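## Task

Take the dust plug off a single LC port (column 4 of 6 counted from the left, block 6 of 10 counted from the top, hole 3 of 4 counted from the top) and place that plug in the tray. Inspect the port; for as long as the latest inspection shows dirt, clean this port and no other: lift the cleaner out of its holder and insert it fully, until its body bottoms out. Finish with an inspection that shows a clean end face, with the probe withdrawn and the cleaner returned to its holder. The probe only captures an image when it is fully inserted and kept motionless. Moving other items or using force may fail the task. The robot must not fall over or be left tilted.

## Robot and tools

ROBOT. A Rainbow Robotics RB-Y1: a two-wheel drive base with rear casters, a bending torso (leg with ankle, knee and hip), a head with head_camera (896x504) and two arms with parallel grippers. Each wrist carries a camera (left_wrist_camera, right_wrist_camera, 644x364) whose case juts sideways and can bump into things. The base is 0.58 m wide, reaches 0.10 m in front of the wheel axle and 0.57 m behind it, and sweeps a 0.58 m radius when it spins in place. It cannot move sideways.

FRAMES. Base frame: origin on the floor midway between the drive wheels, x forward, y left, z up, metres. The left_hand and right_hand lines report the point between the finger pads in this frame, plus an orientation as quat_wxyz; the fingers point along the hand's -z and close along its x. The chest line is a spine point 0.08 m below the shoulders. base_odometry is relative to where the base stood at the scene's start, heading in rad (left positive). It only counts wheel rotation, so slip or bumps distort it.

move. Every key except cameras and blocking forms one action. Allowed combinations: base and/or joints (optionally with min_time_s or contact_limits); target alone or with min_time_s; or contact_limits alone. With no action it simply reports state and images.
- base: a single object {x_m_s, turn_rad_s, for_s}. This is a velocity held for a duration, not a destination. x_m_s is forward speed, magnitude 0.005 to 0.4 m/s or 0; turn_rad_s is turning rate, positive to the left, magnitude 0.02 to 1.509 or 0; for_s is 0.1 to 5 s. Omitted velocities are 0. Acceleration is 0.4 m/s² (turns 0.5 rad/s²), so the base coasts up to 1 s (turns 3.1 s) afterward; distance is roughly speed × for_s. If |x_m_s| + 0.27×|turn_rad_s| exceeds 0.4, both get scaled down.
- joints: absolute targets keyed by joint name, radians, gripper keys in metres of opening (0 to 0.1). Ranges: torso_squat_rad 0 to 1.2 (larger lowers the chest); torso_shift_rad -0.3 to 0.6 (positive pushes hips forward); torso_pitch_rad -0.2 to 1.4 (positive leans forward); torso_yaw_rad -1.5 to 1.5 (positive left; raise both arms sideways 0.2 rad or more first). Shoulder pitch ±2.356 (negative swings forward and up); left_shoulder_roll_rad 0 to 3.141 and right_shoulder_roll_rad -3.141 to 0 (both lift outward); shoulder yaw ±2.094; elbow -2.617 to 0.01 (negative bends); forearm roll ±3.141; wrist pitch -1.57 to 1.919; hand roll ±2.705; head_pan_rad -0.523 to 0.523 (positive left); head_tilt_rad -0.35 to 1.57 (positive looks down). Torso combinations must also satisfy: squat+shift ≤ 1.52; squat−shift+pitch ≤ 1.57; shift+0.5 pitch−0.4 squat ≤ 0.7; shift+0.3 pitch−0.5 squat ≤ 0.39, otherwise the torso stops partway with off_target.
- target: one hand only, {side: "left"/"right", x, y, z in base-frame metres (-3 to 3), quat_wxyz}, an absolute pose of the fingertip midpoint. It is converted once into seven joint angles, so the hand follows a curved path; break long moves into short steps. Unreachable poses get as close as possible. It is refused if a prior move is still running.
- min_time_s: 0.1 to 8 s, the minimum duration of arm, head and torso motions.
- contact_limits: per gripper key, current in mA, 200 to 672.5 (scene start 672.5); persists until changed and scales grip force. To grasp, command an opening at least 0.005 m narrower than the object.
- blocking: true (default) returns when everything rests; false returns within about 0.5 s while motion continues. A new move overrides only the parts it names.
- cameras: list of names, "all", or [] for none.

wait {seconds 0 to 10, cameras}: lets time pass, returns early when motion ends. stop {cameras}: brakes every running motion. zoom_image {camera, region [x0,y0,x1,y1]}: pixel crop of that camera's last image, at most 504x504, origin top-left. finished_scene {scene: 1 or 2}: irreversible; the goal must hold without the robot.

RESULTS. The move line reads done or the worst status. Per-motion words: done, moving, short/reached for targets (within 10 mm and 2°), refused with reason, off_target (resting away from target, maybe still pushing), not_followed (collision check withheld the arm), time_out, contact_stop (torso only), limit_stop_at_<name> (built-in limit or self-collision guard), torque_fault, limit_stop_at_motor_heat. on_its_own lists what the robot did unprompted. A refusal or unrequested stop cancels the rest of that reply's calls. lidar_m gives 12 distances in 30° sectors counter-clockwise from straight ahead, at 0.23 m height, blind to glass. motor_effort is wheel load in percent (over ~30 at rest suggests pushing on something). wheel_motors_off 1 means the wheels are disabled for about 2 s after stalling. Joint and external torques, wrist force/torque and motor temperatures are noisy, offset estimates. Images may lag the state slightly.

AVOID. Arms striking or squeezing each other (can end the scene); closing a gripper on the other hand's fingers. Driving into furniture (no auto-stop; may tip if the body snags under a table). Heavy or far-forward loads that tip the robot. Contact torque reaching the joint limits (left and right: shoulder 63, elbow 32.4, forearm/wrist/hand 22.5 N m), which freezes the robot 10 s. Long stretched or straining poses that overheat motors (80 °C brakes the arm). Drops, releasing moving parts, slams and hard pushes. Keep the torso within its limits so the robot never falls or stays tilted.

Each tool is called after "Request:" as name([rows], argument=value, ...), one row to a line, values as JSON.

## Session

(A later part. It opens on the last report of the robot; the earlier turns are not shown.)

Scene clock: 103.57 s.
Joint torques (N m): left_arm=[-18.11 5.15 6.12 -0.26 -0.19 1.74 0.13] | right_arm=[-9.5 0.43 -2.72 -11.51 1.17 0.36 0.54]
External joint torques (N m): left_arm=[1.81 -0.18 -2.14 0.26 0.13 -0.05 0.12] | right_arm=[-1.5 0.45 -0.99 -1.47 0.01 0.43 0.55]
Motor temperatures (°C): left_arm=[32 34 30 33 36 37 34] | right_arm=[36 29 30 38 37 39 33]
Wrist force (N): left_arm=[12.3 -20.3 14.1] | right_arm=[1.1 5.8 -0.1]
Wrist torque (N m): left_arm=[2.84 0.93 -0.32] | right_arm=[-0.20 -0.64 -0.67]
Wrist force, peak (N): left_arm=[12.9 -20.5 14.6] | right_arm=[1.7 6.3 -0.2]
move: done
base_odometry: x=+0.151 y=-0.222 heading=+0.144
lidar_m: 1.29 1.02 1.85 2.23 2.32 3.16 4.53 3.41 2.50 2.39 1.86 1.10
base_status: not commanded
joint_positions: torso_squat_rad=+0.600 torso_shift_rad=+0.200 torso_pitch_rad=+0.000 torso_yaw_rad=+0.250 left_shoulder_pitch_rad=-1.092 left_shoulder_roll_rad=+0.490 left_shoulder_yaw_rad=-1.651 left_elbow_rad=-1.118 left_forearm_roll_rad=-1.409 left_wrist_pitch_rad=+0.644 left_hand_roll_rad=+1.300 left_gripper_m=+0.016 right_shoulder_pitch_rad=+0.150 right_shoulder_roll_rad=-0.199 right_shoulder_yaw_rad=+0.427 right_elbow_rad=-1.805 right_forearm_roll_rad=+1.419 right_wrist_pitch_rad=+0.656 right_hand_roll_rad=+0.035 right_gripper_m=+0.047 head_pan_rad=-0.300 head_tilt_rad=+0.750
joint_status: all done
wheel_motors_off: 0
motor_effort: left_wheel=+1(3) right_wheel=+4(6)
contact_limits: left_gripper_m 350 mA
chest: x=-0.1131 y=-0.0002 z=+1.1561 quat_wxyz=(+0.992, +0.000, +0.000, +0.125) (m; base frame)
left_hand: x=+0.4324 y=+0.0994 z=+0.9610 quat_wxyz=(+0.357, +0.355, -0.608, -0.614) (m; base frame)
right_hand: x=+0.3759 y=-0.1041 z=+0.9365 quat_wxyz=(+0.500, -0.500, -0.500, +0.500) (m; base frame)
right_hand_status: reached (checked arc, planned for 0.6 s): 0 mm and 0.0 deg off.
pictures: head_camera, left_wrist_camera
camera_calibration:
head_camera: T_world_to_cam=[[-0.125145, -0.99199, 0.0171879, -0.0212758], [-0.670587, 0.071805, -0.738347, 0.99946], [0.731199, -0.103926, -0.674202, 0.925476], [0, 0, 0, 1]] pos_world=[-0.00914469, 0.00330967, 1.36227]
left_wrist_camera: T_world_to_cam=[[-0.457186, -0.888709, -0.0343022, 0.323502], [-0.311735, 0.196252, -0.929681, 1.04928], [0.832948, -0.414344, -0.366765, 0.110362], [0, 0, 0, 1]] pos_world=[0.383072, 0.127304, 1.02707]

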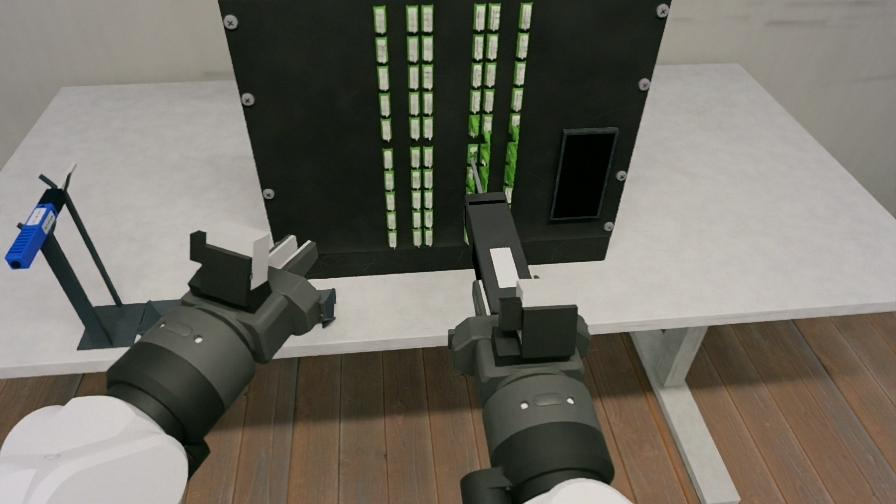

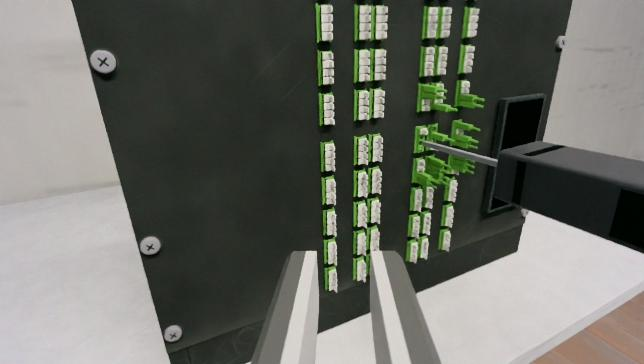

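Request:
move(target={"side":"right","x":0.3782,"y":-0.1037,"z":0.9369,"quat_wxyz":[0.5,-0.5,-0.5,0.5]}, min_time_s=0.6, cameras=["head_camera","left_wrist_camera"])

Request:
zoom_image(camera="left_wrist_camera", region=[410, 130, 440, 160])

Request:
zoom_image(camera="head_camera", region=[460, 145, 490, 175])

Scene clock: 104.70 s.
Joint torques (N m): left_arm=[-18.64 5.41 6.18 -0.41 -0.17 1.71 0.14] | right_arm=[-9.39 0.62 -4.67 -11.26 1.52 -0.42 0.45]
External joint torques (N m): left_arm=[1.28 0.08 -2.07 0.11 0.15 -0.08 0.12] | right_arm=[-1.26 0.66 -2.92 -1.22 0.37 -0.34 0.45]
Motor temperatures (°C): left_arm=[32 34 30 33 36 37 34] | right_arm=[36 29 30 38 37 39 33]
Wrist force (N): left_arm=[12.5 -20.2 14.2] | right_arm=[1.2 6.1 -0.4]
Wrist torque (N m): left_arm=[2.84 0.95 -0.32] | right_arm=[-0.24 -0.63 -0.65]
Wrist force, peak (N): left_arm=[12.5 -20.5 14.7] | right_arm=[1.4 6.7 -0.1]
move: done
base_odometry: x=+0.151 y=-0.222 heading=+0.144
lidar_m: 1.29 1.01 1.86 2.23 2.31 3.15 4.52 3.41 2.50 2.39 1.87 1.09
base_status: not commanded
joint_positions: torso_squat_rad=+0.600 torso_shift_rad=+0.200 torso_pitch_rad=+0.000 torso_yaw_rad=+0.250 left_shoulder_pitch_rad=-1.092 left_shoulder_roll_rad=+0.490 left_shoulder_yaw_rad=-1.651 left_elbow_rad=-1.118 left_forearm_roll_rad=-1.409 left_wrist_pitch_rad=+0.644 left_hand_roll_rad=+1.300 left_gripper_m=+0.016 right_shoulder_pitch_rad=+0.143 right_shoulder_roll_rad=-0.198 right_shoulder_yaw_rad=+0.424 right_elbow_rad=-1.799 right_forearm_roll_rad=+1.416 right_wrist_pitch_rad=+0.655 right_hand_roll_rad=+0.037 right_gripper_m=+0.047 head_pan_rad=-0.300 head_tilt_rad=+0.750
joint_status: all done
wheel_motors_off: 0
motor_effort: left_wheel=+2(3) right_wheel=+2(6)
contact_limits: left_gripper_m 350 mA
chest: x=-0.1131 y=-0.0002 z=+1.1561 quat_wxyz=(+0.992, +0.000, +0.000, +0.125) (m; base frame)
left_hand: x=+0.4324 y=+0.0994 z=+0.9610 quat_wxyz=(+0.357, +0.355, -0.608, -0.614) (m; base frame)
right_hand: x=+0.3780 y=-0.1037 z=+0.9366 quat_wxyz=(+0.500, -0.500, -0.500, +0.500) (m; base frame)
right_hand_status: reached (checked arc, planned for 0.6 s): 0 mm and 0.0 deg off.
pictures: head_camera, left_wrist_camera
camera_calibration:
head_camera: T_world_to_cam=[[-0.125145, -0.99199, 0.0171879, -0.0212758], [-0.670587, 0.071805, -0.738347, 0.99946], [0.731199, -0.103926, -0.674202, 0.925476], [0, 0, 0, 1]] pos_world=[-0.00914469, 0.00330967, 1.36227]
left_wrist_camera: T_world_to_cam=[[-0.457186, -0.888709, -0.0343022, 0.323502], [-0.311735, 0.196252, -0.929681, 1.04928], [0.832948, -0.414344, -0.366765, 0.110362], [0, 0, 0, 1]] pos_world=[0.383072, 0.127304, 1.02707]

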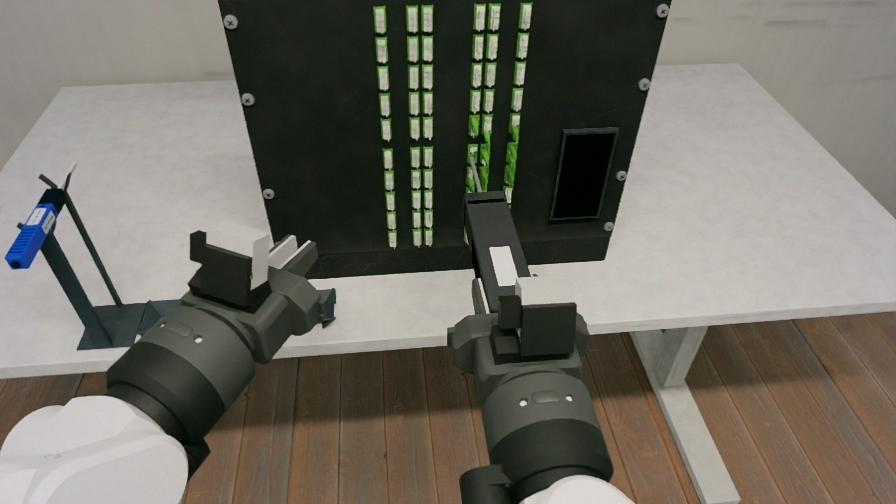

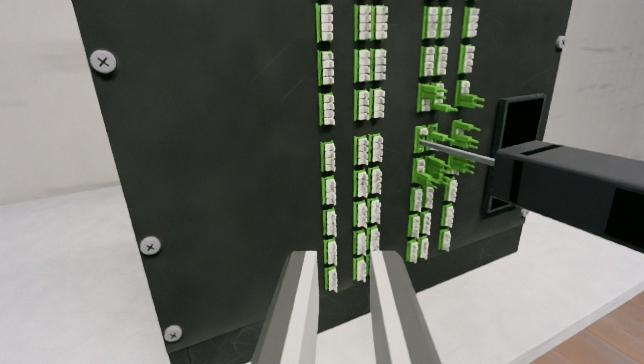

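Scaled by 16.800 from the camera's 644x364 image, which has a finer 1265x715 frame.

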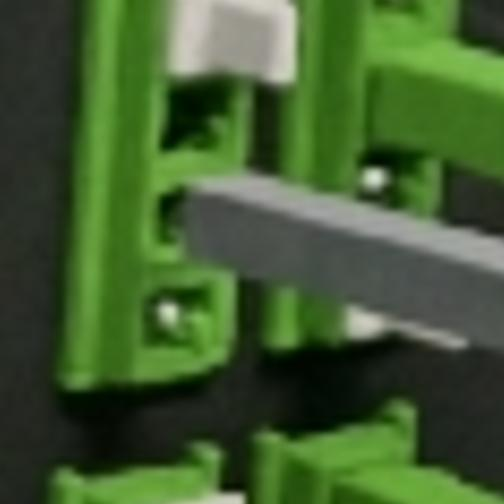

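Scaled by 16.800 from the camera's 896x504 image, which has a finer 1280x720 frame.

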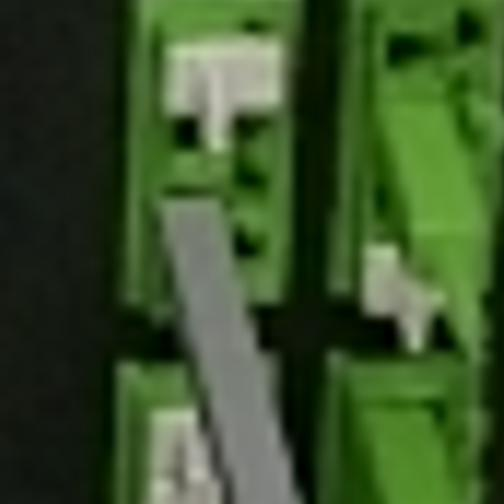

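Request:
move(target={"side":"right","x":0.3782,"y":-0.1040,"z":0.9373,"quat_wxyz":[0.5,-0.5,-0.5,0.5]}, min_time_s=0.6, cameras=[])

Request:
move(target={"side":"right","x":0.3802,"y":-0.1040,"z":0.9373,"quat_wxyz":[0.5,-0.5,-0.5,0.5]}, min_time_s=0.8, cameras=["head_camera","left_wrist_camera"])

Request:
zoom_image(camera="left_wrist_camera", region=[410, 130, 440, 160])

Request:
zoom_image(camera="head_camera", region=[460, 145, 490, 175])

Scene clock: 106.23 s.
Joint torques (N m): left_arm=[-18.38 5.22 6.43 -0.32 -0.17 1.68 0.04] | right_arm=[-7.96 -0.48 -3.43 -11.35 1.31 -0.16 0.23]
External joint torques (N m): left_arm=[1.54 -0.11 -1.82 0.2 0.15 -0.11 0.03] | right_arm=[0.17 -0.45 -1.67 -1.31 0.15 -0.09 0.24]
Motor temperatures (°C): left_arm=[32 34 30 33 36 37 34] | right_arm=[36 29 30 38 37 39 33]
Wrist force (N): left_arm=[12.7 -20.3 14.4] | right_arm=[1.5 5.8 -0.2]
Wrist torque (N m): left_arm=[2.85 0.98 -0.32] | right_arm=[-0.19 -0.59 -0.67]
Wrist force, peak (N): left_arm=[12.6 -20.5 15.1] | right_arm=[1.8 6.5 0.1]
move: done
base_odometry: x=+0.151 y=-0.222 heading=+0.144
lidar_m: 1.29 1.01 1.83 2.23 2.31 3.16 4.54 3.42 2.51 2.39 1.86 1.08
base_status: not commanded
joint_positions: torso_squat_rad=+0.600 torso_shift_rad=+0.200 torso_pitch_rad=+0.000 torso_yaw_rad=+0.250 left_shoulder_pitch_rad=-1.092 left_shoulder_roll_rad=+0.490 left_shoulder_yaw_rad=-1.651 left_elbow_rad=-1.118 left_forearm_roll_rad=-1.409 left_wrist_pitch_rad=+0.644 left_hand_roll_rad=+1.300 left_gripper_m=+0.016 right_shoulder_pitch_rad=+0.143 right_shoulder_roll_rad=-0.198 right_shoulder_yaw_rad=+0.424 right_elbow_rad=-1.799 right_forearm_roll_rad=+1.416 right_wrist_pitch_rad=+0.655 right_hand_roll_rad=+0.037 right_gripper_m=+0.047 head_pan_rad=-0.300 head_tilt_rad=+0.750
joint_status: all done
wheel_motors_off: 0
motor_effort: left_wheel=+2(3) right_wheel=+1(7)
contact_limits: left_gripper_m 350 mA
chest: x=-0.1131 y=-0.0002 z=+1.1561 quat_wxyz=(+0.992, +0.000, +0.000, +0.125) (m; base frame)
left_hand: x=+0.4324 y=+0.0994 z=+0.9610 quat_wxyz=(+0.357, +0.355, -0.608, -0.614) (m; base frame)
right_hand: x=+0.3780 y=-0.1037 z=+0.9365 quat_wxyz=(+0.500, -0.500, -0.500, +0.500) (m; base frame)
right_hand_status: reached (checked arc, planned for 0.6 s): 1 mm and 0.1 deg off.
pictures: none
No camera images: "cameras" was empty.

Scene clock: 107.37 s.
Joint torques (N m): left_arm=[-18.18 5.1 6.31 -0.42 -0.14 1.72 -0.03] | right_arm=[-9.71 -1.89 -4.84 -11.36 1.24 -0.32 0.25]
External joint torques (N m): left_arm=[1.75 -0.23 -1.95 0.1 0.18 -0.08 -0.04] | right_arm=[-1.47 -1.81 -3.06 -1.32 0.09 -0.25 0.25]
Motor temperatures (°C): left_arm=[32 34 30 33 36 37 34] | right_arm=[36 29 30 38 37 39 33]
Wrist force (N): left_arm=[12.4 -20.1 14.8] | right_arm=[1.0 5.9 -0.1]
Wrist torque (N m): left_arm=[2.81 0.95 -0.35] | right_arm=[-0.20 -0.65 -0.65]
Wrist force, peak (N): left_arm=[12.4 -20.7 14.7] | right_arm=[1.2 6.4 0.0]
move: done
base_odometry: x=+0.151 y=-0.222 heading=+0.144
lidar_m: 1.30 1.00 1.85 2.23 2.33 3.15 4.54 3.42 2.49 2.39 1.88 1.09
base_status: not commanded
joint_positions: torso_squat_rad=+0.600 torso_shift_rad=+0.200 torso_pitch_rad=+0.000 torso_yaw_rad=+0.250 left_shoulder_pitch_rad=-1.092 left_shoulder_roll_rad=+0.490 left_shoulder_yaw_rad=-1.651 left_elbow_rad=-1.118 left_forearm_roll_rad=-1.409 left_wrist_pitch_rad=+0.644 left_hand_roll_rad=+1.300 left_gripper_m=+0.016 right_shoulder_pitch_rad=+0.137 right_shoulder_roll_rad=-0.198 right_shoulder_yaw_rad=+0.421 right_elbow_rad=-1.796 right_forearm_roll_rad=+1.410 right_wrist_pitch_rad=+0.653 right_hand_roll_rad=+0.039 right_gripper_m=+0.047 head_pan_rad=-0.300 head_tilt_rad=+0.750
joint_status: all done
wheel_motors_off: 0
motor_effort: left_wheel=+1(4) right_wheel=+1(6)
contact_limits: left_gripper_m 350 mA
chest: x=-0.1131 y=-0.0002 z=+1.1561 quat_wxyz=(+0.992, +0.000, +0.000, +0.125) (m; base frame)
left_hand: x=+0.4324 y=+0.0994 z=+0.9610 quat_wxyz=(+0.357, +0.355, -0.608, -0.614) (m; base frame)
right_hand: x=+0.3800 y=-0.1039 z=+0.9370 quat_wxyz=(+0.500, -0.500, -0.500, +0.500) (m; base frame)
right_hand_status: reached (checked arc, planned for 0.8 s): 0 mm and 0.0 deg off.
pictures: head_camera, left_wrist_camera
camera_calibration:
head_camera: T_world_to_cam=[[-0.125145, -0.99199, 0.0171879, -0.0212758], [-0.670587, 0.071805, -0.738347, 0.99946], [0.731199, -0.103926, -0.674202, 0.925476], [0, 0, 0, 1]] pos_world=[-0.00914469, 0.00330967, 1.36227]
left_wrist_camera: T_world_to_cam=[[-0.457186, -0.888709, -0.0343022, 0.323502], [-0.311735, 0.196252, -0.929681, 1.04928], [0.832948, -0.414344, -0.366765, 0.110362], [0, 0, 0, 1]] pos_world=[0.383072, 0.127304, 1.02707]

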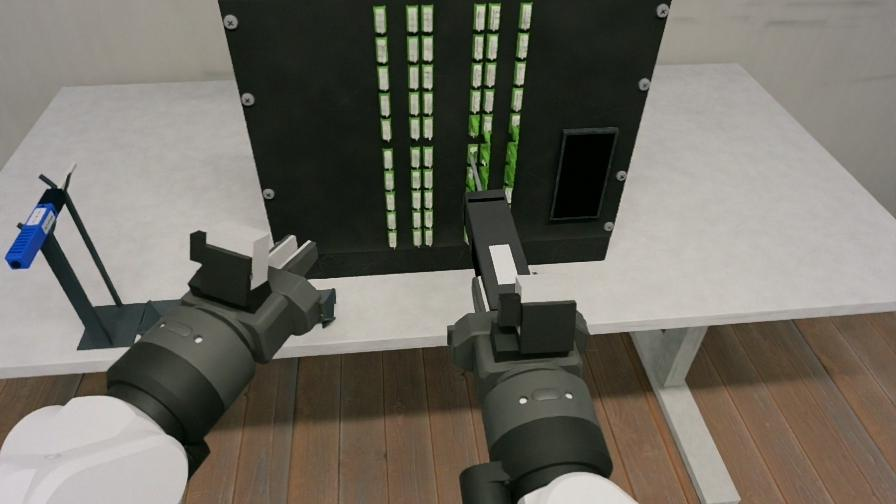

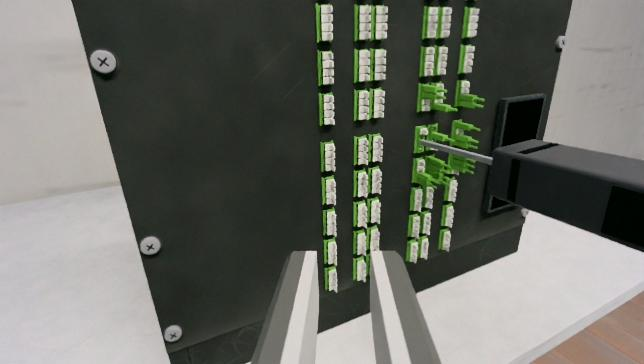

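Scaled by 16.800 from the camera's 644x364 image, which has a finer 1265x715 frame.

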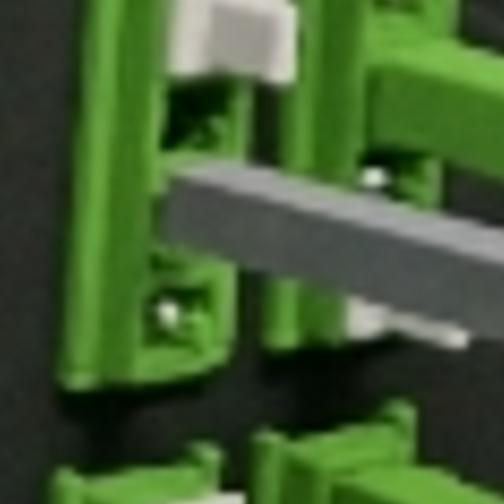

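Scaled by 16.800 from the camera's 896x504 image, which has a finer 1280x720 frame.

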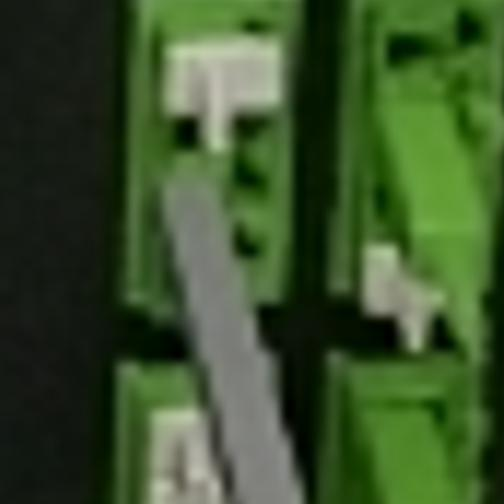

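Request:
zoom_image(camera="left_wrist_camera", region=[414, 134, 430, 152])

Request:
zoom_image(camera="head_camera", region=[466, 150, 480, 164])

Scaled by 28.000 from the camera's 644x364 image, which has a finer 1265x715 frame.

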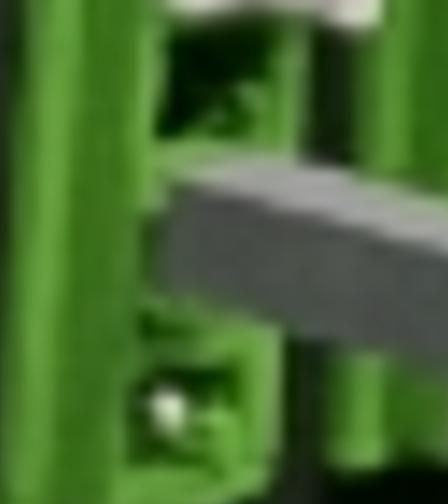

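Scaled by 36.000 from the camera's 896x504 image, which has a finer 1280x720 frame.

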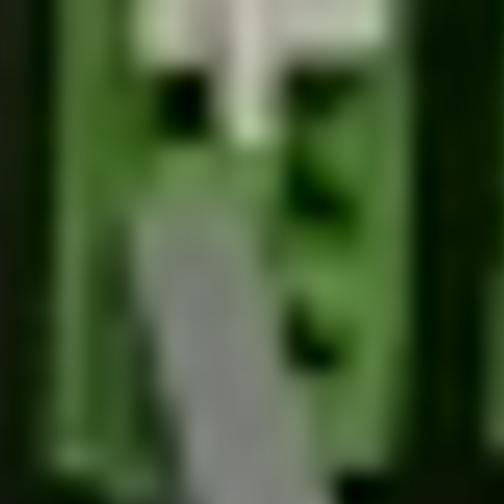

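Request:
move(target={"side":"right","x":0.3775,"y":-0.1042,"z":0.9366,"quat_wxyz":[0.5,-0.5,-0.5,0.5]}, min_time_s=0.6, cameras=[])

Request:
move(target={"side":"right","x":0.3802,"y":-0.1042,"z":0.9366,"quat_wxyz":[0.5,-0.5,-0.5,0.5]}, min_time_s=0.8, cameras=["head_camera","left_wrist_camera"])

Request:
zoom_image(camera="left_wrist_camera", region=[412, 132, 432, 152])

Request:
zoom_image(camera="head_camera", region=[464, 146, 484, 166])

Scene clock: 109.53 s.
Joint torques (N m): left_arm=[-18.49 5.15 6.48 -0.49 -0.19 1.68 0.06] | right_arm=[-7.97 -1.23 -2.1 -12.38 2.12 0.49 -0.25]
External joint torques (N m): left_arm=[1.43 -0.18 -1.78 0.03 0.14 -0.12 0.05] | right_arm=[0.12 -1.18 -0.34 -2.34 0.97 0.56 -0.25]
Motor temperatures (°C): left_arm=[32 34 30 33 36 37 34] | right_arm=[36 29 30 38 37 39 33]
Wrist force (N): left_arm=[12.6 -20.1 14.6] | right_arm=[1.2 6.1 -0.5]
Wrist torque (N m): left_arm=[2.83 0.99 -0.31] | right_arm=[-0.24 -0.66 -0.66]
Wrist force, peak (N): left_arm=[12.9 -20.6 14.4] | right_arm=[1.2 6.5 -0.6]
move: done
base_odometry: x=+0.151 y=-0.222 heading=+0.144
lidar_m: 1.28 0.99 1.85 2.22 2.32 3.17 4.53 3.42 2.49 2.39 1.88 1.08
base_status: not commanded
joint_positions: torso_squat_rad=+0.600 torso_shift_rad=+0.200 torso_pitch_rad=+0.000 torso_yaw_rad=+0.250 left_shoulder_pitch_rad=-1.092 left_shoulder_roll_rad=+0.490 left_shoulder_yaw_rad=-1.651 left_elbow_rad=-1.118 left_forearm_roll_rad=-1.409 left_wrist_pitch_rad=+0.644 left_hand_roll_rad=+1.300 left_gripper_m=+0.016 right_shoulder_pitch_rad=+0.145 right_shoulder_roll_rad=-0.199 right_shoulder_yaw_rad=+0.424 right_elbow_rad=-1.801 right_forearm_roll_rad=+1.417 right_wrist_pitch_rad=+0.655 right_hand_roll_rad=+0.035 right_gripper_m=+0.047 head_pan_rad=-0.300 head_tilt_rad=+0.750
joint_status: all done
wheel_motors_off: 0
motor_effort: left_wheel=+2(3) right_wheel=+2(6)
contact_limits: left_gripper_m 350 mA
chest: x=-0.1131 y=-0.0002 z=+1.1561 quat_wxyz=(+0.992, +0.000, +0.000, +0.125) (m; base frame)
left_hand: x=+0.4324 y=+0.0994 z=+0.9610 quat_wxyz=(+0.357, +0.355, -0.608, -0.614) (m; base frame)
right_hand: x=+0.3776 y=-0.1043 z=+0.9364 quat_wxyz=(+0.500, -0.500, -0.500, +0.500) (m; base frame)
right_hand_status: reached (checked arc, planned for 0.6 s): 0 mm and 0.0 deg off.
pictures: none
No camera images: "cameras" was empty.

Scene clock: 110.67 s.
Joint torques (N m): left_arm=[-18.24 5.04 6.27 -0.38 -0.17 1.75 -0.06] | right_arm=[-9.06 0.3 -4.79 -11.18 1.38 -0.34 0.6]
External joint torques (N m): left_arm=[1.69 -0.29 -1.99 0.15 0.15 -0.05 -0.08] | right_arm=[-0.83 0.39 -3.01 -1.15 0.22 -0.28 0.6]
Motor temperatures (°C): left_arm=[32 34 30 33 36 37 34] | right_arm=[36 29 30 38 37 39 33]
Wrist force (N): left_arm=[12.1 -20.7 14.7] | right_arm=[1.1 6.1 -0.3]
Wrist torque (N m): left_arm=[2.89 0.91 -0.30] | right_arm=[-0.21 -0.64 -0.68]
Wrist force, peak (N): left_arm=[12.7 -20.8 15.2] | right_arm=[1.4 6.4 -0.2]
move: done
base_odometry: x=+0.151 y=-0.222 heading=+0.144
lidar_m: 1.28 1.00 1.84 2.23 2.32 3.16 4.54 3.43 2.50 2.40 1.87 1.10
base_status: not commanded
joint_positions: torso_squat_rad=+0.600 torso_shift_rad=+0.200 torso_pitch_rad=+0.000 torso_yaw_rad=+0.250 left_shoulder_pitch_rad=-1.092 left_shoulder_roll_rad=+0.490 left_shoulder_yaw_rad=-1.651 left_elbow_rad=-1.118 left_forearm_roll_rad=-1.409 left_wrist_pitch_rad=+0.644 left_hand_roll_rad=+1.300 left_gripper_m=+0.016 right_shoulder_pitch_rad=+0.137 right_shoulder_roll_rad=-0.199 right_shoulder_yaw_rad=+0.421 right_elbow_rad=-1.793 right_forearm_roll_rad=+1.413 right_wrist_pitch_rad=+0.653 right_hand_roll_rad=+0.035 right_gripper_m=+0.047 head_pan_rad=-0.300 head_tilt_rad=+0.750
joint_status: all done
wheel_motors_off: 0
motor_effort: left_wheel=+1(3) right_wheel=+4(5)
contact_limits: left_gripper_m 350 mA
chest: x=-0.1131 y=-0.0002 z=+1.1561 quat_wxyz=(+0.992, +0.000, +0.000, +0.125) (m; base frame)
left_hand: x=+0.4324 y=+0.0994 z=+0.9610 quat_wxyz=(+0.357, +0.355, -0.608, -0.614) (m; base frame)
right_hand: x=+0.3800 y=-0.1042 z=+0.9363 quat_wxyz=(+0.500, -0.500, -0.500, +0.500) (m; base frame)
right_hand_status: reached (checked arc, planned for 0.8 s): 0 mm and 0.0 deg off.
pictures: head_camera, left_wrist_camera
camera_calibration:
head_camera: T_world_to_cam=[[-0.125145, -0.99199, 0.0171879, -0.0212758], [-0.670587, 0.071805, -0.738347, 0.99946], [0.731199, -0.103926, -0.674202, 0.925476], [0, 0, 0, 1]] pos_world=[-0.00914469, 0.00330967, 1.36227]
left_wrist_camera: T_world_to_cam=[[-0.457186, -0.888709, -0.0343022, 0.323502], [-0.311735, 0.196252, -0.929681, 1.04928], [0.832948, -0.414344, -0.366765, 0.110362], [0, 0, 0, 1]] pos_world=[0.383072, 0.127304, 1.02707]

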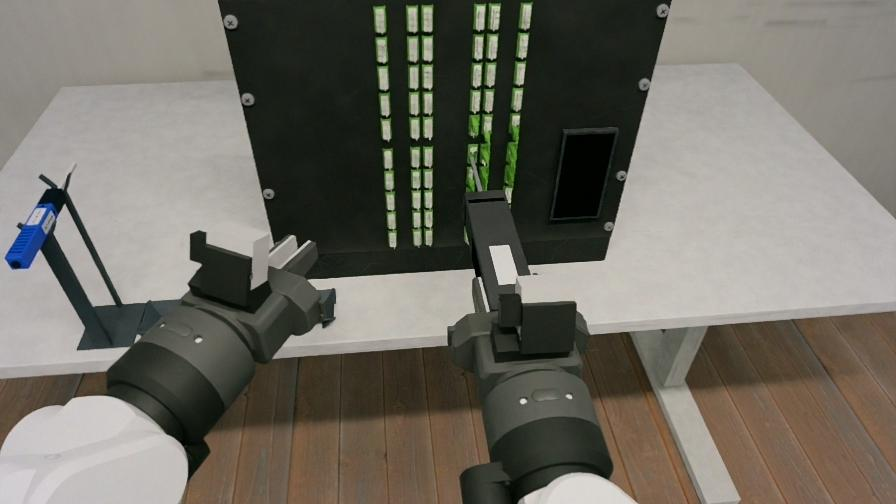

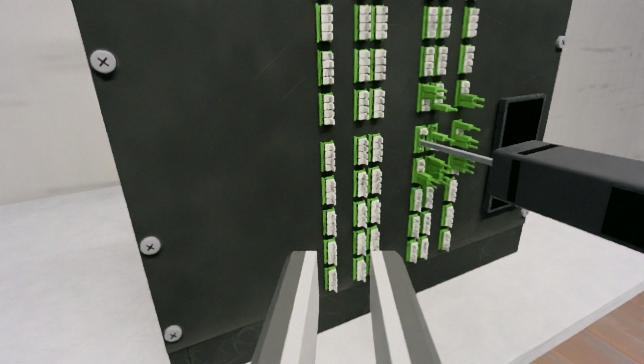

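Scaled by 25.200 from the camera's 644x364 image, which has a finer 1265x715 frame.

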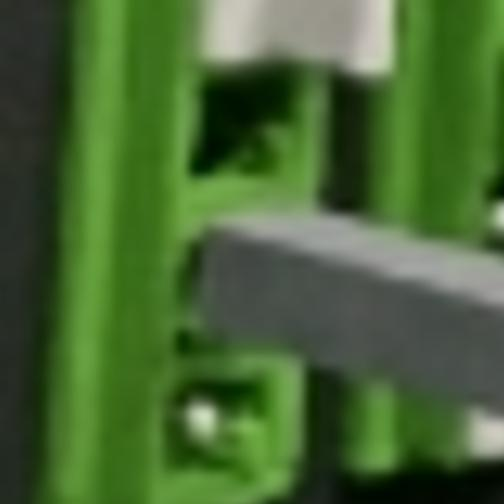

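Scaled by 25.200 from the camera's 896x504 image, which has a finer 1280x720 frame.

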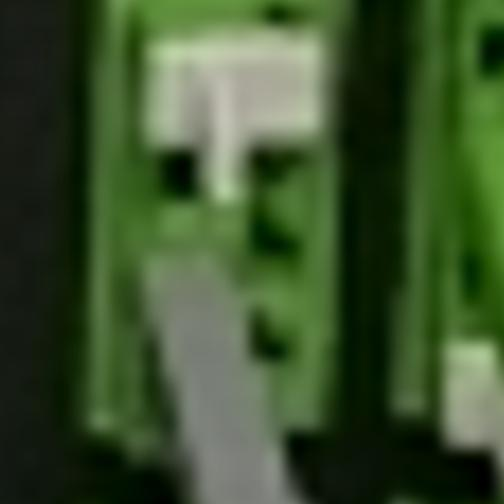

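Request:
move(target={"side":"right","x":0.3818,"y":-0.1043,"z":0.9367,"quat_wxyz":[0.5,-0.5,-0.5,0.5]}, min_time_s=0.8, cameras=["head_camera","left_wrist_camera"])

Request:
zoom_image(camera="left_wrist_camera", region=[412, 132, 432, 152])

Request:
zoom_image(camera="head_camera", region=[464, 146, 484, 166])

Scene clock: 112.13 s.
Joint torques (N m): left_arm=[-18.33 4.97 6.28 -0.34 -0.22 1.72 0.07] | right_arm=[-11.54 -0.77 -6.11 -10.82 0.97 -0.39 0.31]
External joint torques (N m): left_arm=[1.6 -0.36 -1.98 0.18 0.1 -0.07 0.06] | right_arm=[-3.22 -0.66 -4.3 -0.78 -0.18 -0.32 0.31]
Motor temperatures (°C): left_arm=[32 34 30 33 36 37 34] | right_arm=[36 29 30 38 37 39 33]
Wrist force (N): left_arm=[12.6 -20.4 14.6] | right_arm=[0.6 5.0 10.1]
Wrist torque (N m): left_arm=[2.85 0.96 -0.34] | right_arm=[-0.42 -0.56 -0.68]
Wrist force, peak (N): left_arm=[12.5 -20.4 15.0] | right_arm=[0.8 4.7 11.5]
move: done
base_odometry: x=+0.151 y=-0.222 heading=+0.144
lidar_m: 1.29 1.00 1.85 2.23 2.32 3.15 4.54 3.41 2.48 2.38 1.88 1.09
base_status: not commanded
joint_positions: torso_squat_rad=+0.600 torso_shift_rad=+0.200 torso_pitch_rad=+0.000 torso_yaw_rad=+0.250 left_shoulder_pitch_rad=-1.092 left_shoulder_roll_rad=+0.490 left_shoulder_yaw_rad=-1.651 left_elbow_rad=-1.118 left_forearm_roll_rad=-1.409 left_wrist_pitch_rad=+0.644 left_hand_roll_rad=+1.300 left_gripper_m=+0.016 right_shoulder_pitch_rad=+0.133 right_shoulder_roll_rad=-0.199 right_shoulder_yaw_rad=+0.419 right_elbow_rad=-1.789 right_forearm_roll_rad=+1.410 right_wrist_pitch_rad=+0.651 right_hand_roll_rad=+0.036 right_gripper_m=+0.047 head_pan_rad=-0.300 head_tilt_rad=+0.750
joint_status: all done
wheel_motors_off: 0
motor_effort: left_wheel=+2(3) right_wheel=+3(5)
contact_limits: left_gripper_m 350 mA
chest: x=-0.1132 y=-0.0002 z=+1.1561 quat_wxyz=(+0.992, +0.000, +0.000, +0.125) (m; base frame)
left_hand: x=+0.4323 y=+0.0994 z=+0.9610 quat_wxyz=(+0.357, +0.355, -0.609, -0.614) (m; base frame)
right_hand: x=+0.3814 y=-0.1042 z=+0.9363 quat_wxyz=(+0.500, -0.500, -0.500, +0.500) (m; base frame)
right_hand_status: reached (checked arc, planned for 0.8 s): 1 mm and 0.1 deg off.
pictures: head_camera, left_wrist_camera
camera_calibration:
head_camera: T_world_to_cam=[[-0.125145, -0.99199, 0.0171705, -0.0212663], [-0.670537, 0.0718112, -0.738392, 0.999529], [0.731245, -0.10392, -0.674153, 0.925551], [0, 0, 0, 1]] pos_world=[-0.00924464, 0.00330968, 1.36237]
left_wrist_camera: T_world_to_cam=[[-0.457197, -0.888702, -0.0343463, 0.323551], [-0.311637, 0.196254, -0.929713, 1.04927], [0.832978, -0.414359, -0.366679, 0.110263], [0, 0, 0, 1]] pos_world=[0.383072, 0.127304, 1.02707]

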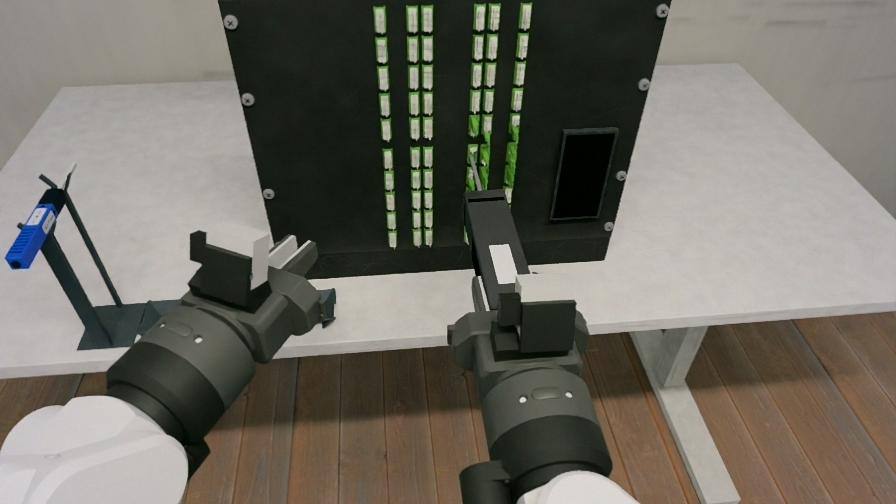

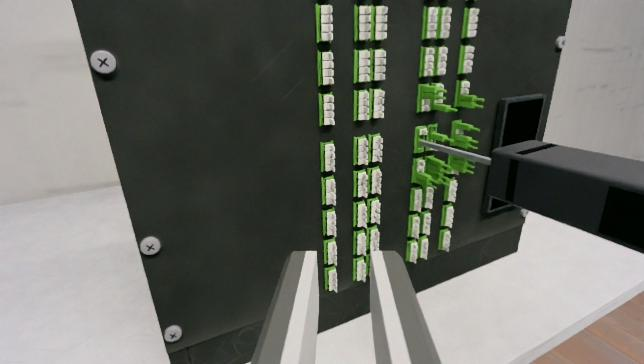

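Scaled by 25.200 from the camera's 644x364 image, which has a finer 1265x715 frame.

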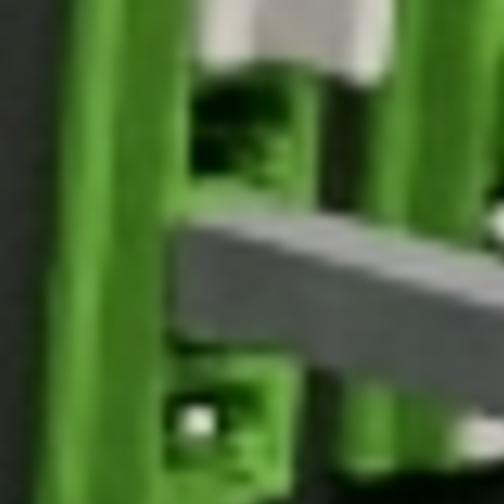

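Scaled by 25.200 from the camera's 896x504 image, which has a finer 1280x720 frame.

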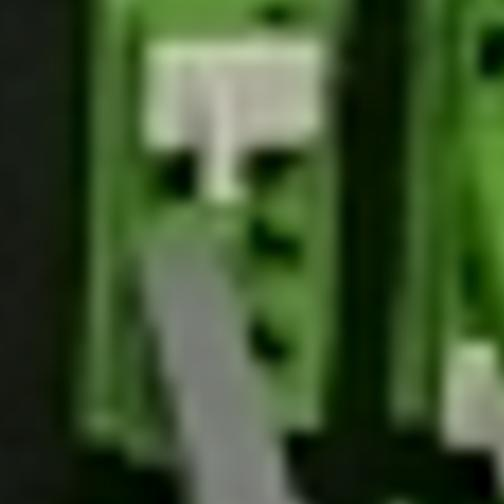

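Request:
move(target={"side":"right","x":0.379,"y":-0.1044,"z":0.9372,"quat_wxyz":[0.5,-0.5,-0.5,0.5]}, min_time_s=0.8, cameras=[])

Request:
move(target={"side":"right","x":0.382,"y":-0.1044,"z":0.9372,"quat_wxyz":[0.5,-0.5,-0.5,0.5]}, min_time_s=1, cameras=["head_camera","left_wrist_camera"])

Request:
zoom_image(camera="left_wrist_camera", region=[412, 132, 432, 152])

Scene clock: 114.20 s.
Joint torques (N m): left_arm=[-18.28 5.22 6.05 -0.31 -0.16 1.76 -0.03] | right_arm=[-7.48 -1.09 -1.58 -12.46 2.11 0.21 0.49]
External joint torques (N m): left_arm=[1.65 -0.11 -2.2 0.21 0.16 -0.04 -0.04] | right_arm=[0.7 -1.01 0.2 -2.43 0.96 0.29 0.49]
Motor temperatures (°C): left_arm=[32 34 30 33 36 37 34] | right_arm=[36 29 30 38 37 39 33]
Wrist force (N): left_arm=[12.3 -20.1 14.8] | right_arm=[0.9 5.6 0.2]
Wrist torque (N m): left_arm=[2.80 0.95 -0.31] | right_arm=[-0.17 -0.70 -0.69]
Wrist force, peak (N): left_arm=[12.7 -20.6 14.7] | right_arm=[0.8 5.0 10.7]
move: done
base_odometry: x=+0.151 y=-0.222 heading=+0.144
lidar_m: 1.30 0.99 1.84 2.22 2.31 3.17 4.54 3.41 2.47 2.39 1.85 1.09
base_status: not commanded
joint_positions: torso_squat_rad=+0.600 torso_shift_rad=+0.200 torso_pitch_rad=+0.000 torso_yaw_rad=+0.250 left_shoulder_pitch_rad=-1.092 left_shoulder_roll_rad=+0.490 left_shoulder_yaw_rad=-1.651 left_elbow_rad=-1.118 left_forearm_roll_rad=-1.409 left_wrist_pitch_rad=+0.644 left_hand_roll_rad=+1.300 left_gripper_m=+0.016 right_shoulder_pitch_rad=+0.140 right_shoulder_roll_rad=-0.199 right_shoulder_yaw_rad=+0.421 right_elbow_rad=-1.799 right_forearm_roll_rad=+1.412 right_wrist_pitch_rad=+0.653 right_hand_roll_rad=+0.038 right_gripper_m=+0.047 head_pan_rad=-0.300 head_tilt_rad=+0.750
joint_status: all done
wheel_motors_off: 0
motor_effort: left_wheel=+2(3) right_wheel=+4(6)
contact_limits: left_gripper_m 350 mA
chest: x=-0.1132 y=-0.0002 z=+1.1561 quat_wxyz=(+0.992, +0.000, +0.000, +0.125) (m; base frame)
left_hand: x=+0.4323 y=+0.0994 z=+0.9610 quat_wxyz=(+0.357, +0.355, -0.609, -0.614) (m; base frame)
right_hand: x=+0.3791 y=-0.1045 z=+0.9370 quat_wxyz=(+0.500, -0.500, -0.500, +0.500) (m; base frame)
right_hand_status: reached (checked arc, planned for 0.8 s): 0 mm and 0.0 deg off.
pictures: none
No camera images: "cameras" was empty.

Scene clock: 115.53 s.
Joint torques (N m): left_arm=[-18.32 5.32 6.29 -0.4 -0.17 1.82 -0.01] | right_arm=[-11.87 -0.18 -6.85 -10.49 1.07 -0.58 0.28]
External joint torques (N m): left_arm=[1.61 -0.01 -1.96 0.12 0.15 0.02 -0.03] | right_arm=[-3.54 -0.05 -5.04 -0.45 -0.08 -0.51 0.28]
Motor temperatures (°C): left_arm=[32 34 30 33 36 37 34] | right_arm=[36 29 30 38 37 39 33]
Wrist force (N): left_arm=[12.5 -20.3 14.4] | right_arm=[0.9 4.4 15.0]
Wrist torque (N m): left_arm=[2.86 0.95 -0.33] | right_arm=[-0.49 -0.48 -0.69]
Wrist force, peak (N): left_arm=[12.4 -20.6 14.9] | right_arm=[0.6 4.4 15.7]
move: done
base_odometry: x=+0.151 y=-0.222 heading=+0.144
lidar_m: 1.30 1.00 1.84 2.23 2.32 3.17 4.53 3.42 2.49 2.39 1.85 1.09
base_status: not commanded
joint_positions: torso_squat_rad=+0.600 torso_shift_rad=+0.200 torso_pitch_rad=+0.000 torso_yaw_rad=+0.250 left_shoulder_pitch_rad=-1.092 left_shoulder_roll_rad=+0.490 left_shoulder_yaw_rad=-1.651 left_elbow_rad=-1.118 left_forearm_roll_rad=-1.409 left_wrist_pitch_rad=+0.644 left_hand_roll_rad=+1.300 left_gripper_m=+0.016 right_shoulder_pitch_rad=+0.132 right_shoulder_roll_rad=-0.199 right_shoulder_yaw_rad=+0.418 right_elbow_rad=-1.791 right_forearm_roll_rad=+1.407 right_wrist_pitch_rad=+0.651 right_hand_roll_rad=+0.039 right_gripper_m=+0.047 head_pan_rad=-0.300 head_tilt_rad=+0.750
joint_status: all done
wheel_motors_off: 0
motor_effort: left_wheel=+3(3) right_wheel=+1(6)
contact_limits: left_gripper_m 350 mA
chest: x=-0.1133 y=-0.0002 z=+1.1562 quat_wxyz=(+0.992, +0.000, +0.000, +0.125) (m; base frame)
left_hand: x=+0.4323 y=+0.0994 z=+0.9611 quat_wxyz=(+0.357, +0.355, -0.609, -0.614) (m; base frame)
right_hand: x=+0.3815 y=-0.1043 z=+0.9368 quat_wxyz=(+0.500, -0.500, -0.500, +0.500) (m; base frame)
right_hand_status: reached (checked arc, planned for 1.0 s): 1 mm and 0.1 deg off.
pictures: head_camera, left_wrist_camera
camera_calibration:
head_camera: T_world_to_cam=[[-0.125147, -0.99199, 0.0171527, -0.0212546], [-0.670432, 0.0718107, -0.738488, 0.999592], [0.73134, -0.103919, -0.674049, 0.925483], [0, 0, 0, 1]] pos_world=[-0.00934454, 0.00330968, 1.36237]
left_wrist_camera: T_world_to_cam=[[-0.45717, -0.888714, -0.0344032, 0.323558], [-0.311515, 0.196241, -0.929757, 1.04934], [0.833039, -0.41434, -0.366563, 0.110238], [0, 0, 0, 1]] pos_world=[0.382972, 0.127304, 1.02717]

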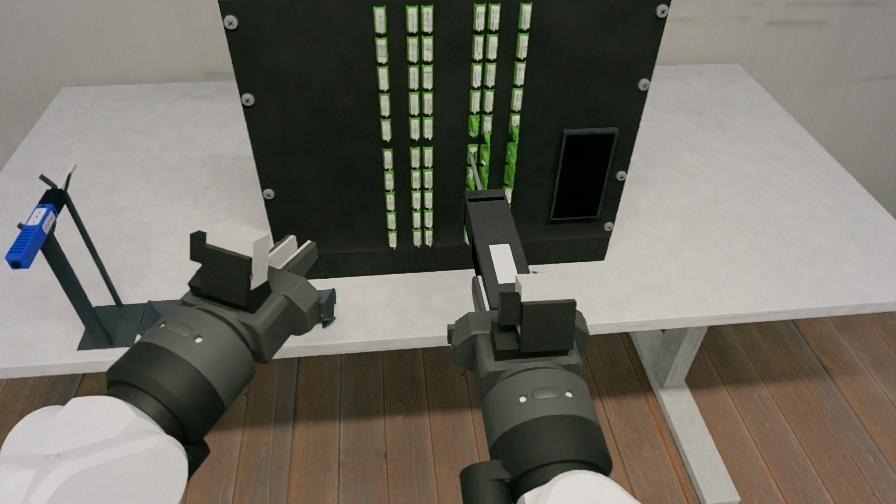

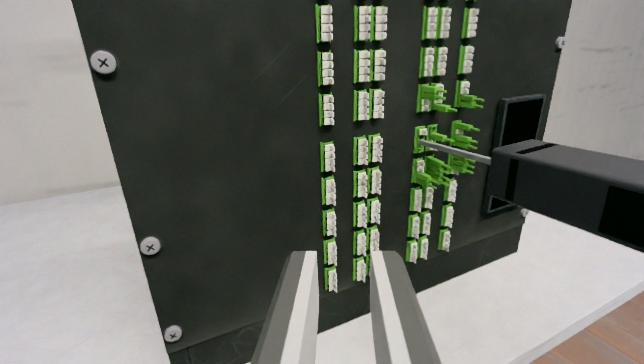

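Scaled by 25.200 from the camera's 644x364 image, which has a finer 1265x715 frame.

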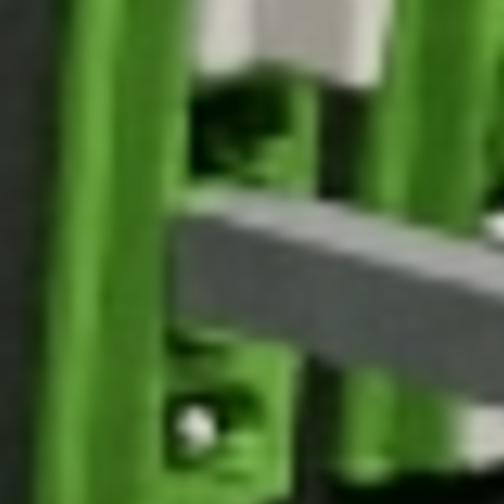

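Request:
zoom_image(camera="head_camera", region=[464, 146, 484, 166])

Request:
move(target={"side":"right","x":0.375,"y":-0.1044,"z":0.9368,"quat_wxyz":[0.5,-0.5,-0.5,0.5]}, min_time_s=0.8, cameras=["head_camera","left_wrist_camera"])

Request:
zoom_image(camera="head_camera", region=[464, 146, 484, 166])

Request:
zoom_image(camera="left_wrist_camera", region=[412, 132, 432, 152])

Scaled by 25.200 from the camera's 896x504 image, which has a finer 1280x720 frame.

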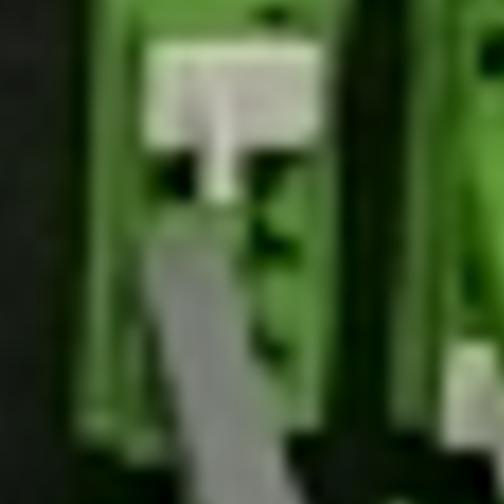

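Scene clock: 117.00 s.
Joint torques (N m): left_arm=[-18.28 5.4 6.17 -0.43 -0.14 1.72 -0.04] | right_arm=[-7.07 -1.54 -1.74 -12.21 2.12 0.36 0.03]
External joint torques (N m): left_arm=[1.64 0.07 -2.08 0.09 0.18 -0.08 -0.05] | right_arm=[0.9 -1.52 -0.01 -2.17 0.96 0.43 0.03]
Motor temperatures (°C): left_arm=[32 34 30 33 36 37 34] | right_arm=[36 29 30 38 37 39 33]
Wrist force (N): left_arm=[12.2 -20.7 14.1] | right_arm=[1.4 6.1 -0.7]
Wrist torque (N m): left_arm=[2.91 0.94 -0.34] | right_arm=[-0.25 -0.61 -0.65]
Wrist force, peak (N): left_arm=[12.9 -20.6 14.6] | right_arm=[0.6 4.3 15.3]
move: done
base_odometry: x=+0.151 y=-0.222 heading=+0.144
lidar_m: 1.29 1.01 1.84 2.23 2.30 3.16 4.54 3.43 2.47 2.40 1.87 1.10
base_status: not commanded
joint_positions: torso_squat_rad=+0.600 torso_shift_rad=+0.200 torso_pitch_rad=+0.000 torso_yaw_rad=+0.250 left_shoulder_pitch_rad=-1.092 left_shoulder_roll_rad=+0.490 left_shoulder_yaw_rad=-1.651 left_elbow_rad=-1.118 left_forearm_roll_rad=-1.409 left_wrist_pitch_rad=+0.644 left_hand_roll_rad=+1.300 left_gripper_m=+0.016 right_shoulder_pitch_rad=+0.152 right_shoulder_roll_rad=-0.199 right_shoulder_yaw_rad=+0.427 right_elbow_rad=-1.808 right_forearm_roll_rad=+1.419 right_wrist_pitch_rad=+0.656 right_hand_roll_rad=+0.035 right_gripper_m=+0.047 head_pan_rad=-0.300 head_tilt_rad=+0.750
joint_status: all done
wheel_motors_off: 0
motor_effort: left_wheel=+3(3) right_wheel=+3(6)
contact_limits: left_gripper_m 350 mA
chest: x=-0.1132 y=-0.0002 z=+1.1561 quat_wxyz=(+0.992, +0.000, +0.000, +0.125) (m; base frame)
left_hand: x=+0.4323 y=+0.0994 z=+0.9611 quat_wxyz=(+0.357, +0.355, -0.609, -0.614) (m; base frame)
right_hand: x=+0.3753 y=-0.1045 z=+0.9366 quat_wxyz=(+0.500, -0.500, -0.500, +0.500) (m; base frame)
right_hand_status: reached (checked arc, planned for 0.8 s): 0 mm and 0.0 deg off.
pictures: head_camera, left_wrist_camera
camera_calibration:
head_camera: T_world_to_cam=[[-0.125146, -0.99199, 0.0171701, -0.0212783], [-0.670483, 0.0718046, -0.738442, 0.99953], [0.731294, -0.103926, -0.674098, 0.92555], [0, 0, 0, 1]] pos_world=[-0.00934459, 0.00330967, 1.36237]
left_wrist_camera: T_world_to_cam=[[-0.457157, -0.888722, -0.0343651, 0.323515], [-0.311533, 0.196204, -0.929759, 1.04935], [0.833039, -0.41434, -0.366562, 0.110237], [0, 0, 0, 1]] pos_world=[0.382972, 0.127304, 1.02717]

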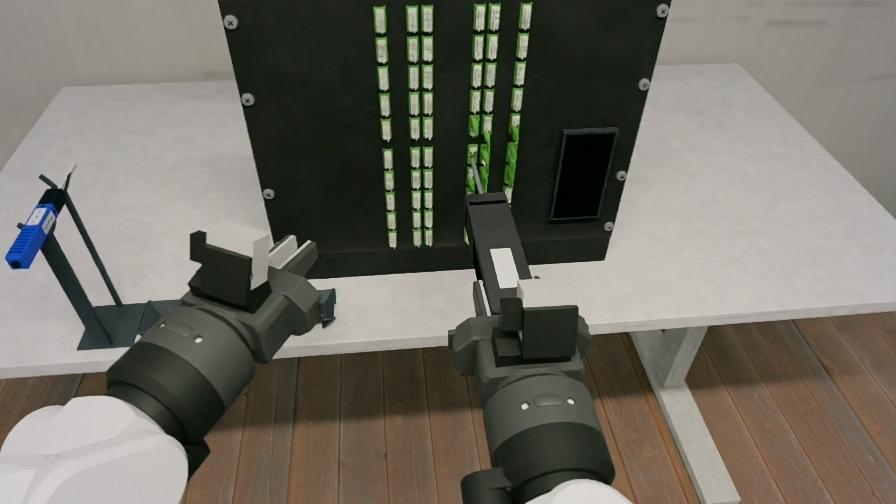

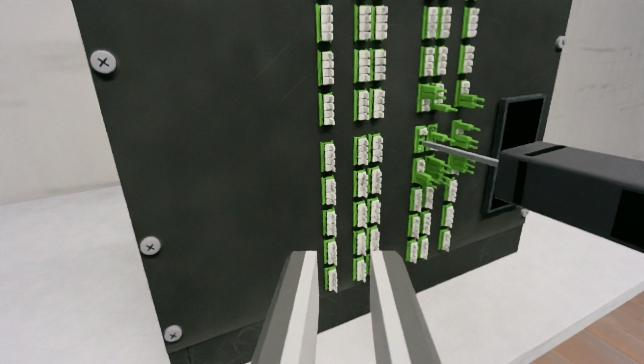

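Scaled by 25.200 from the camera's 896x504 image, which has a finer 1280x720 frame.

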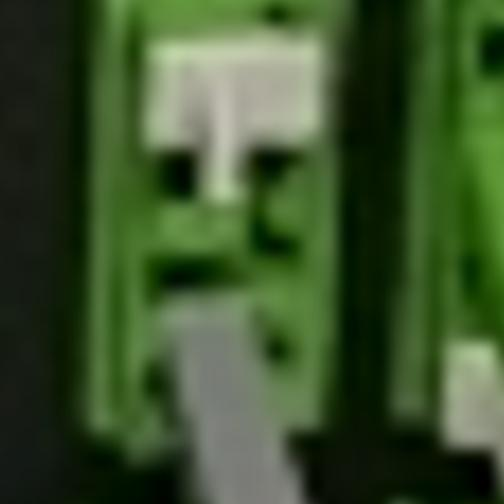

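Scaled by 25.200 from the camera's 644x364 image, which has a finer 1265x715 frame.

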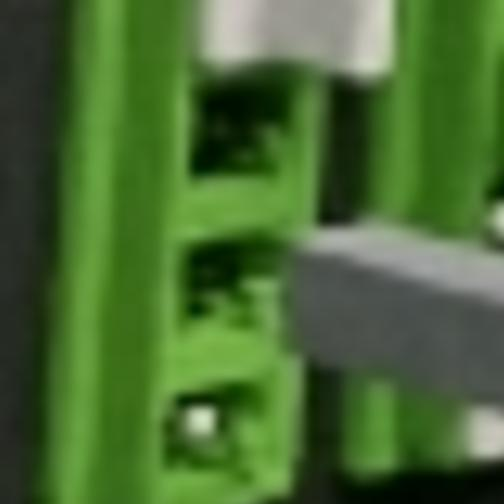

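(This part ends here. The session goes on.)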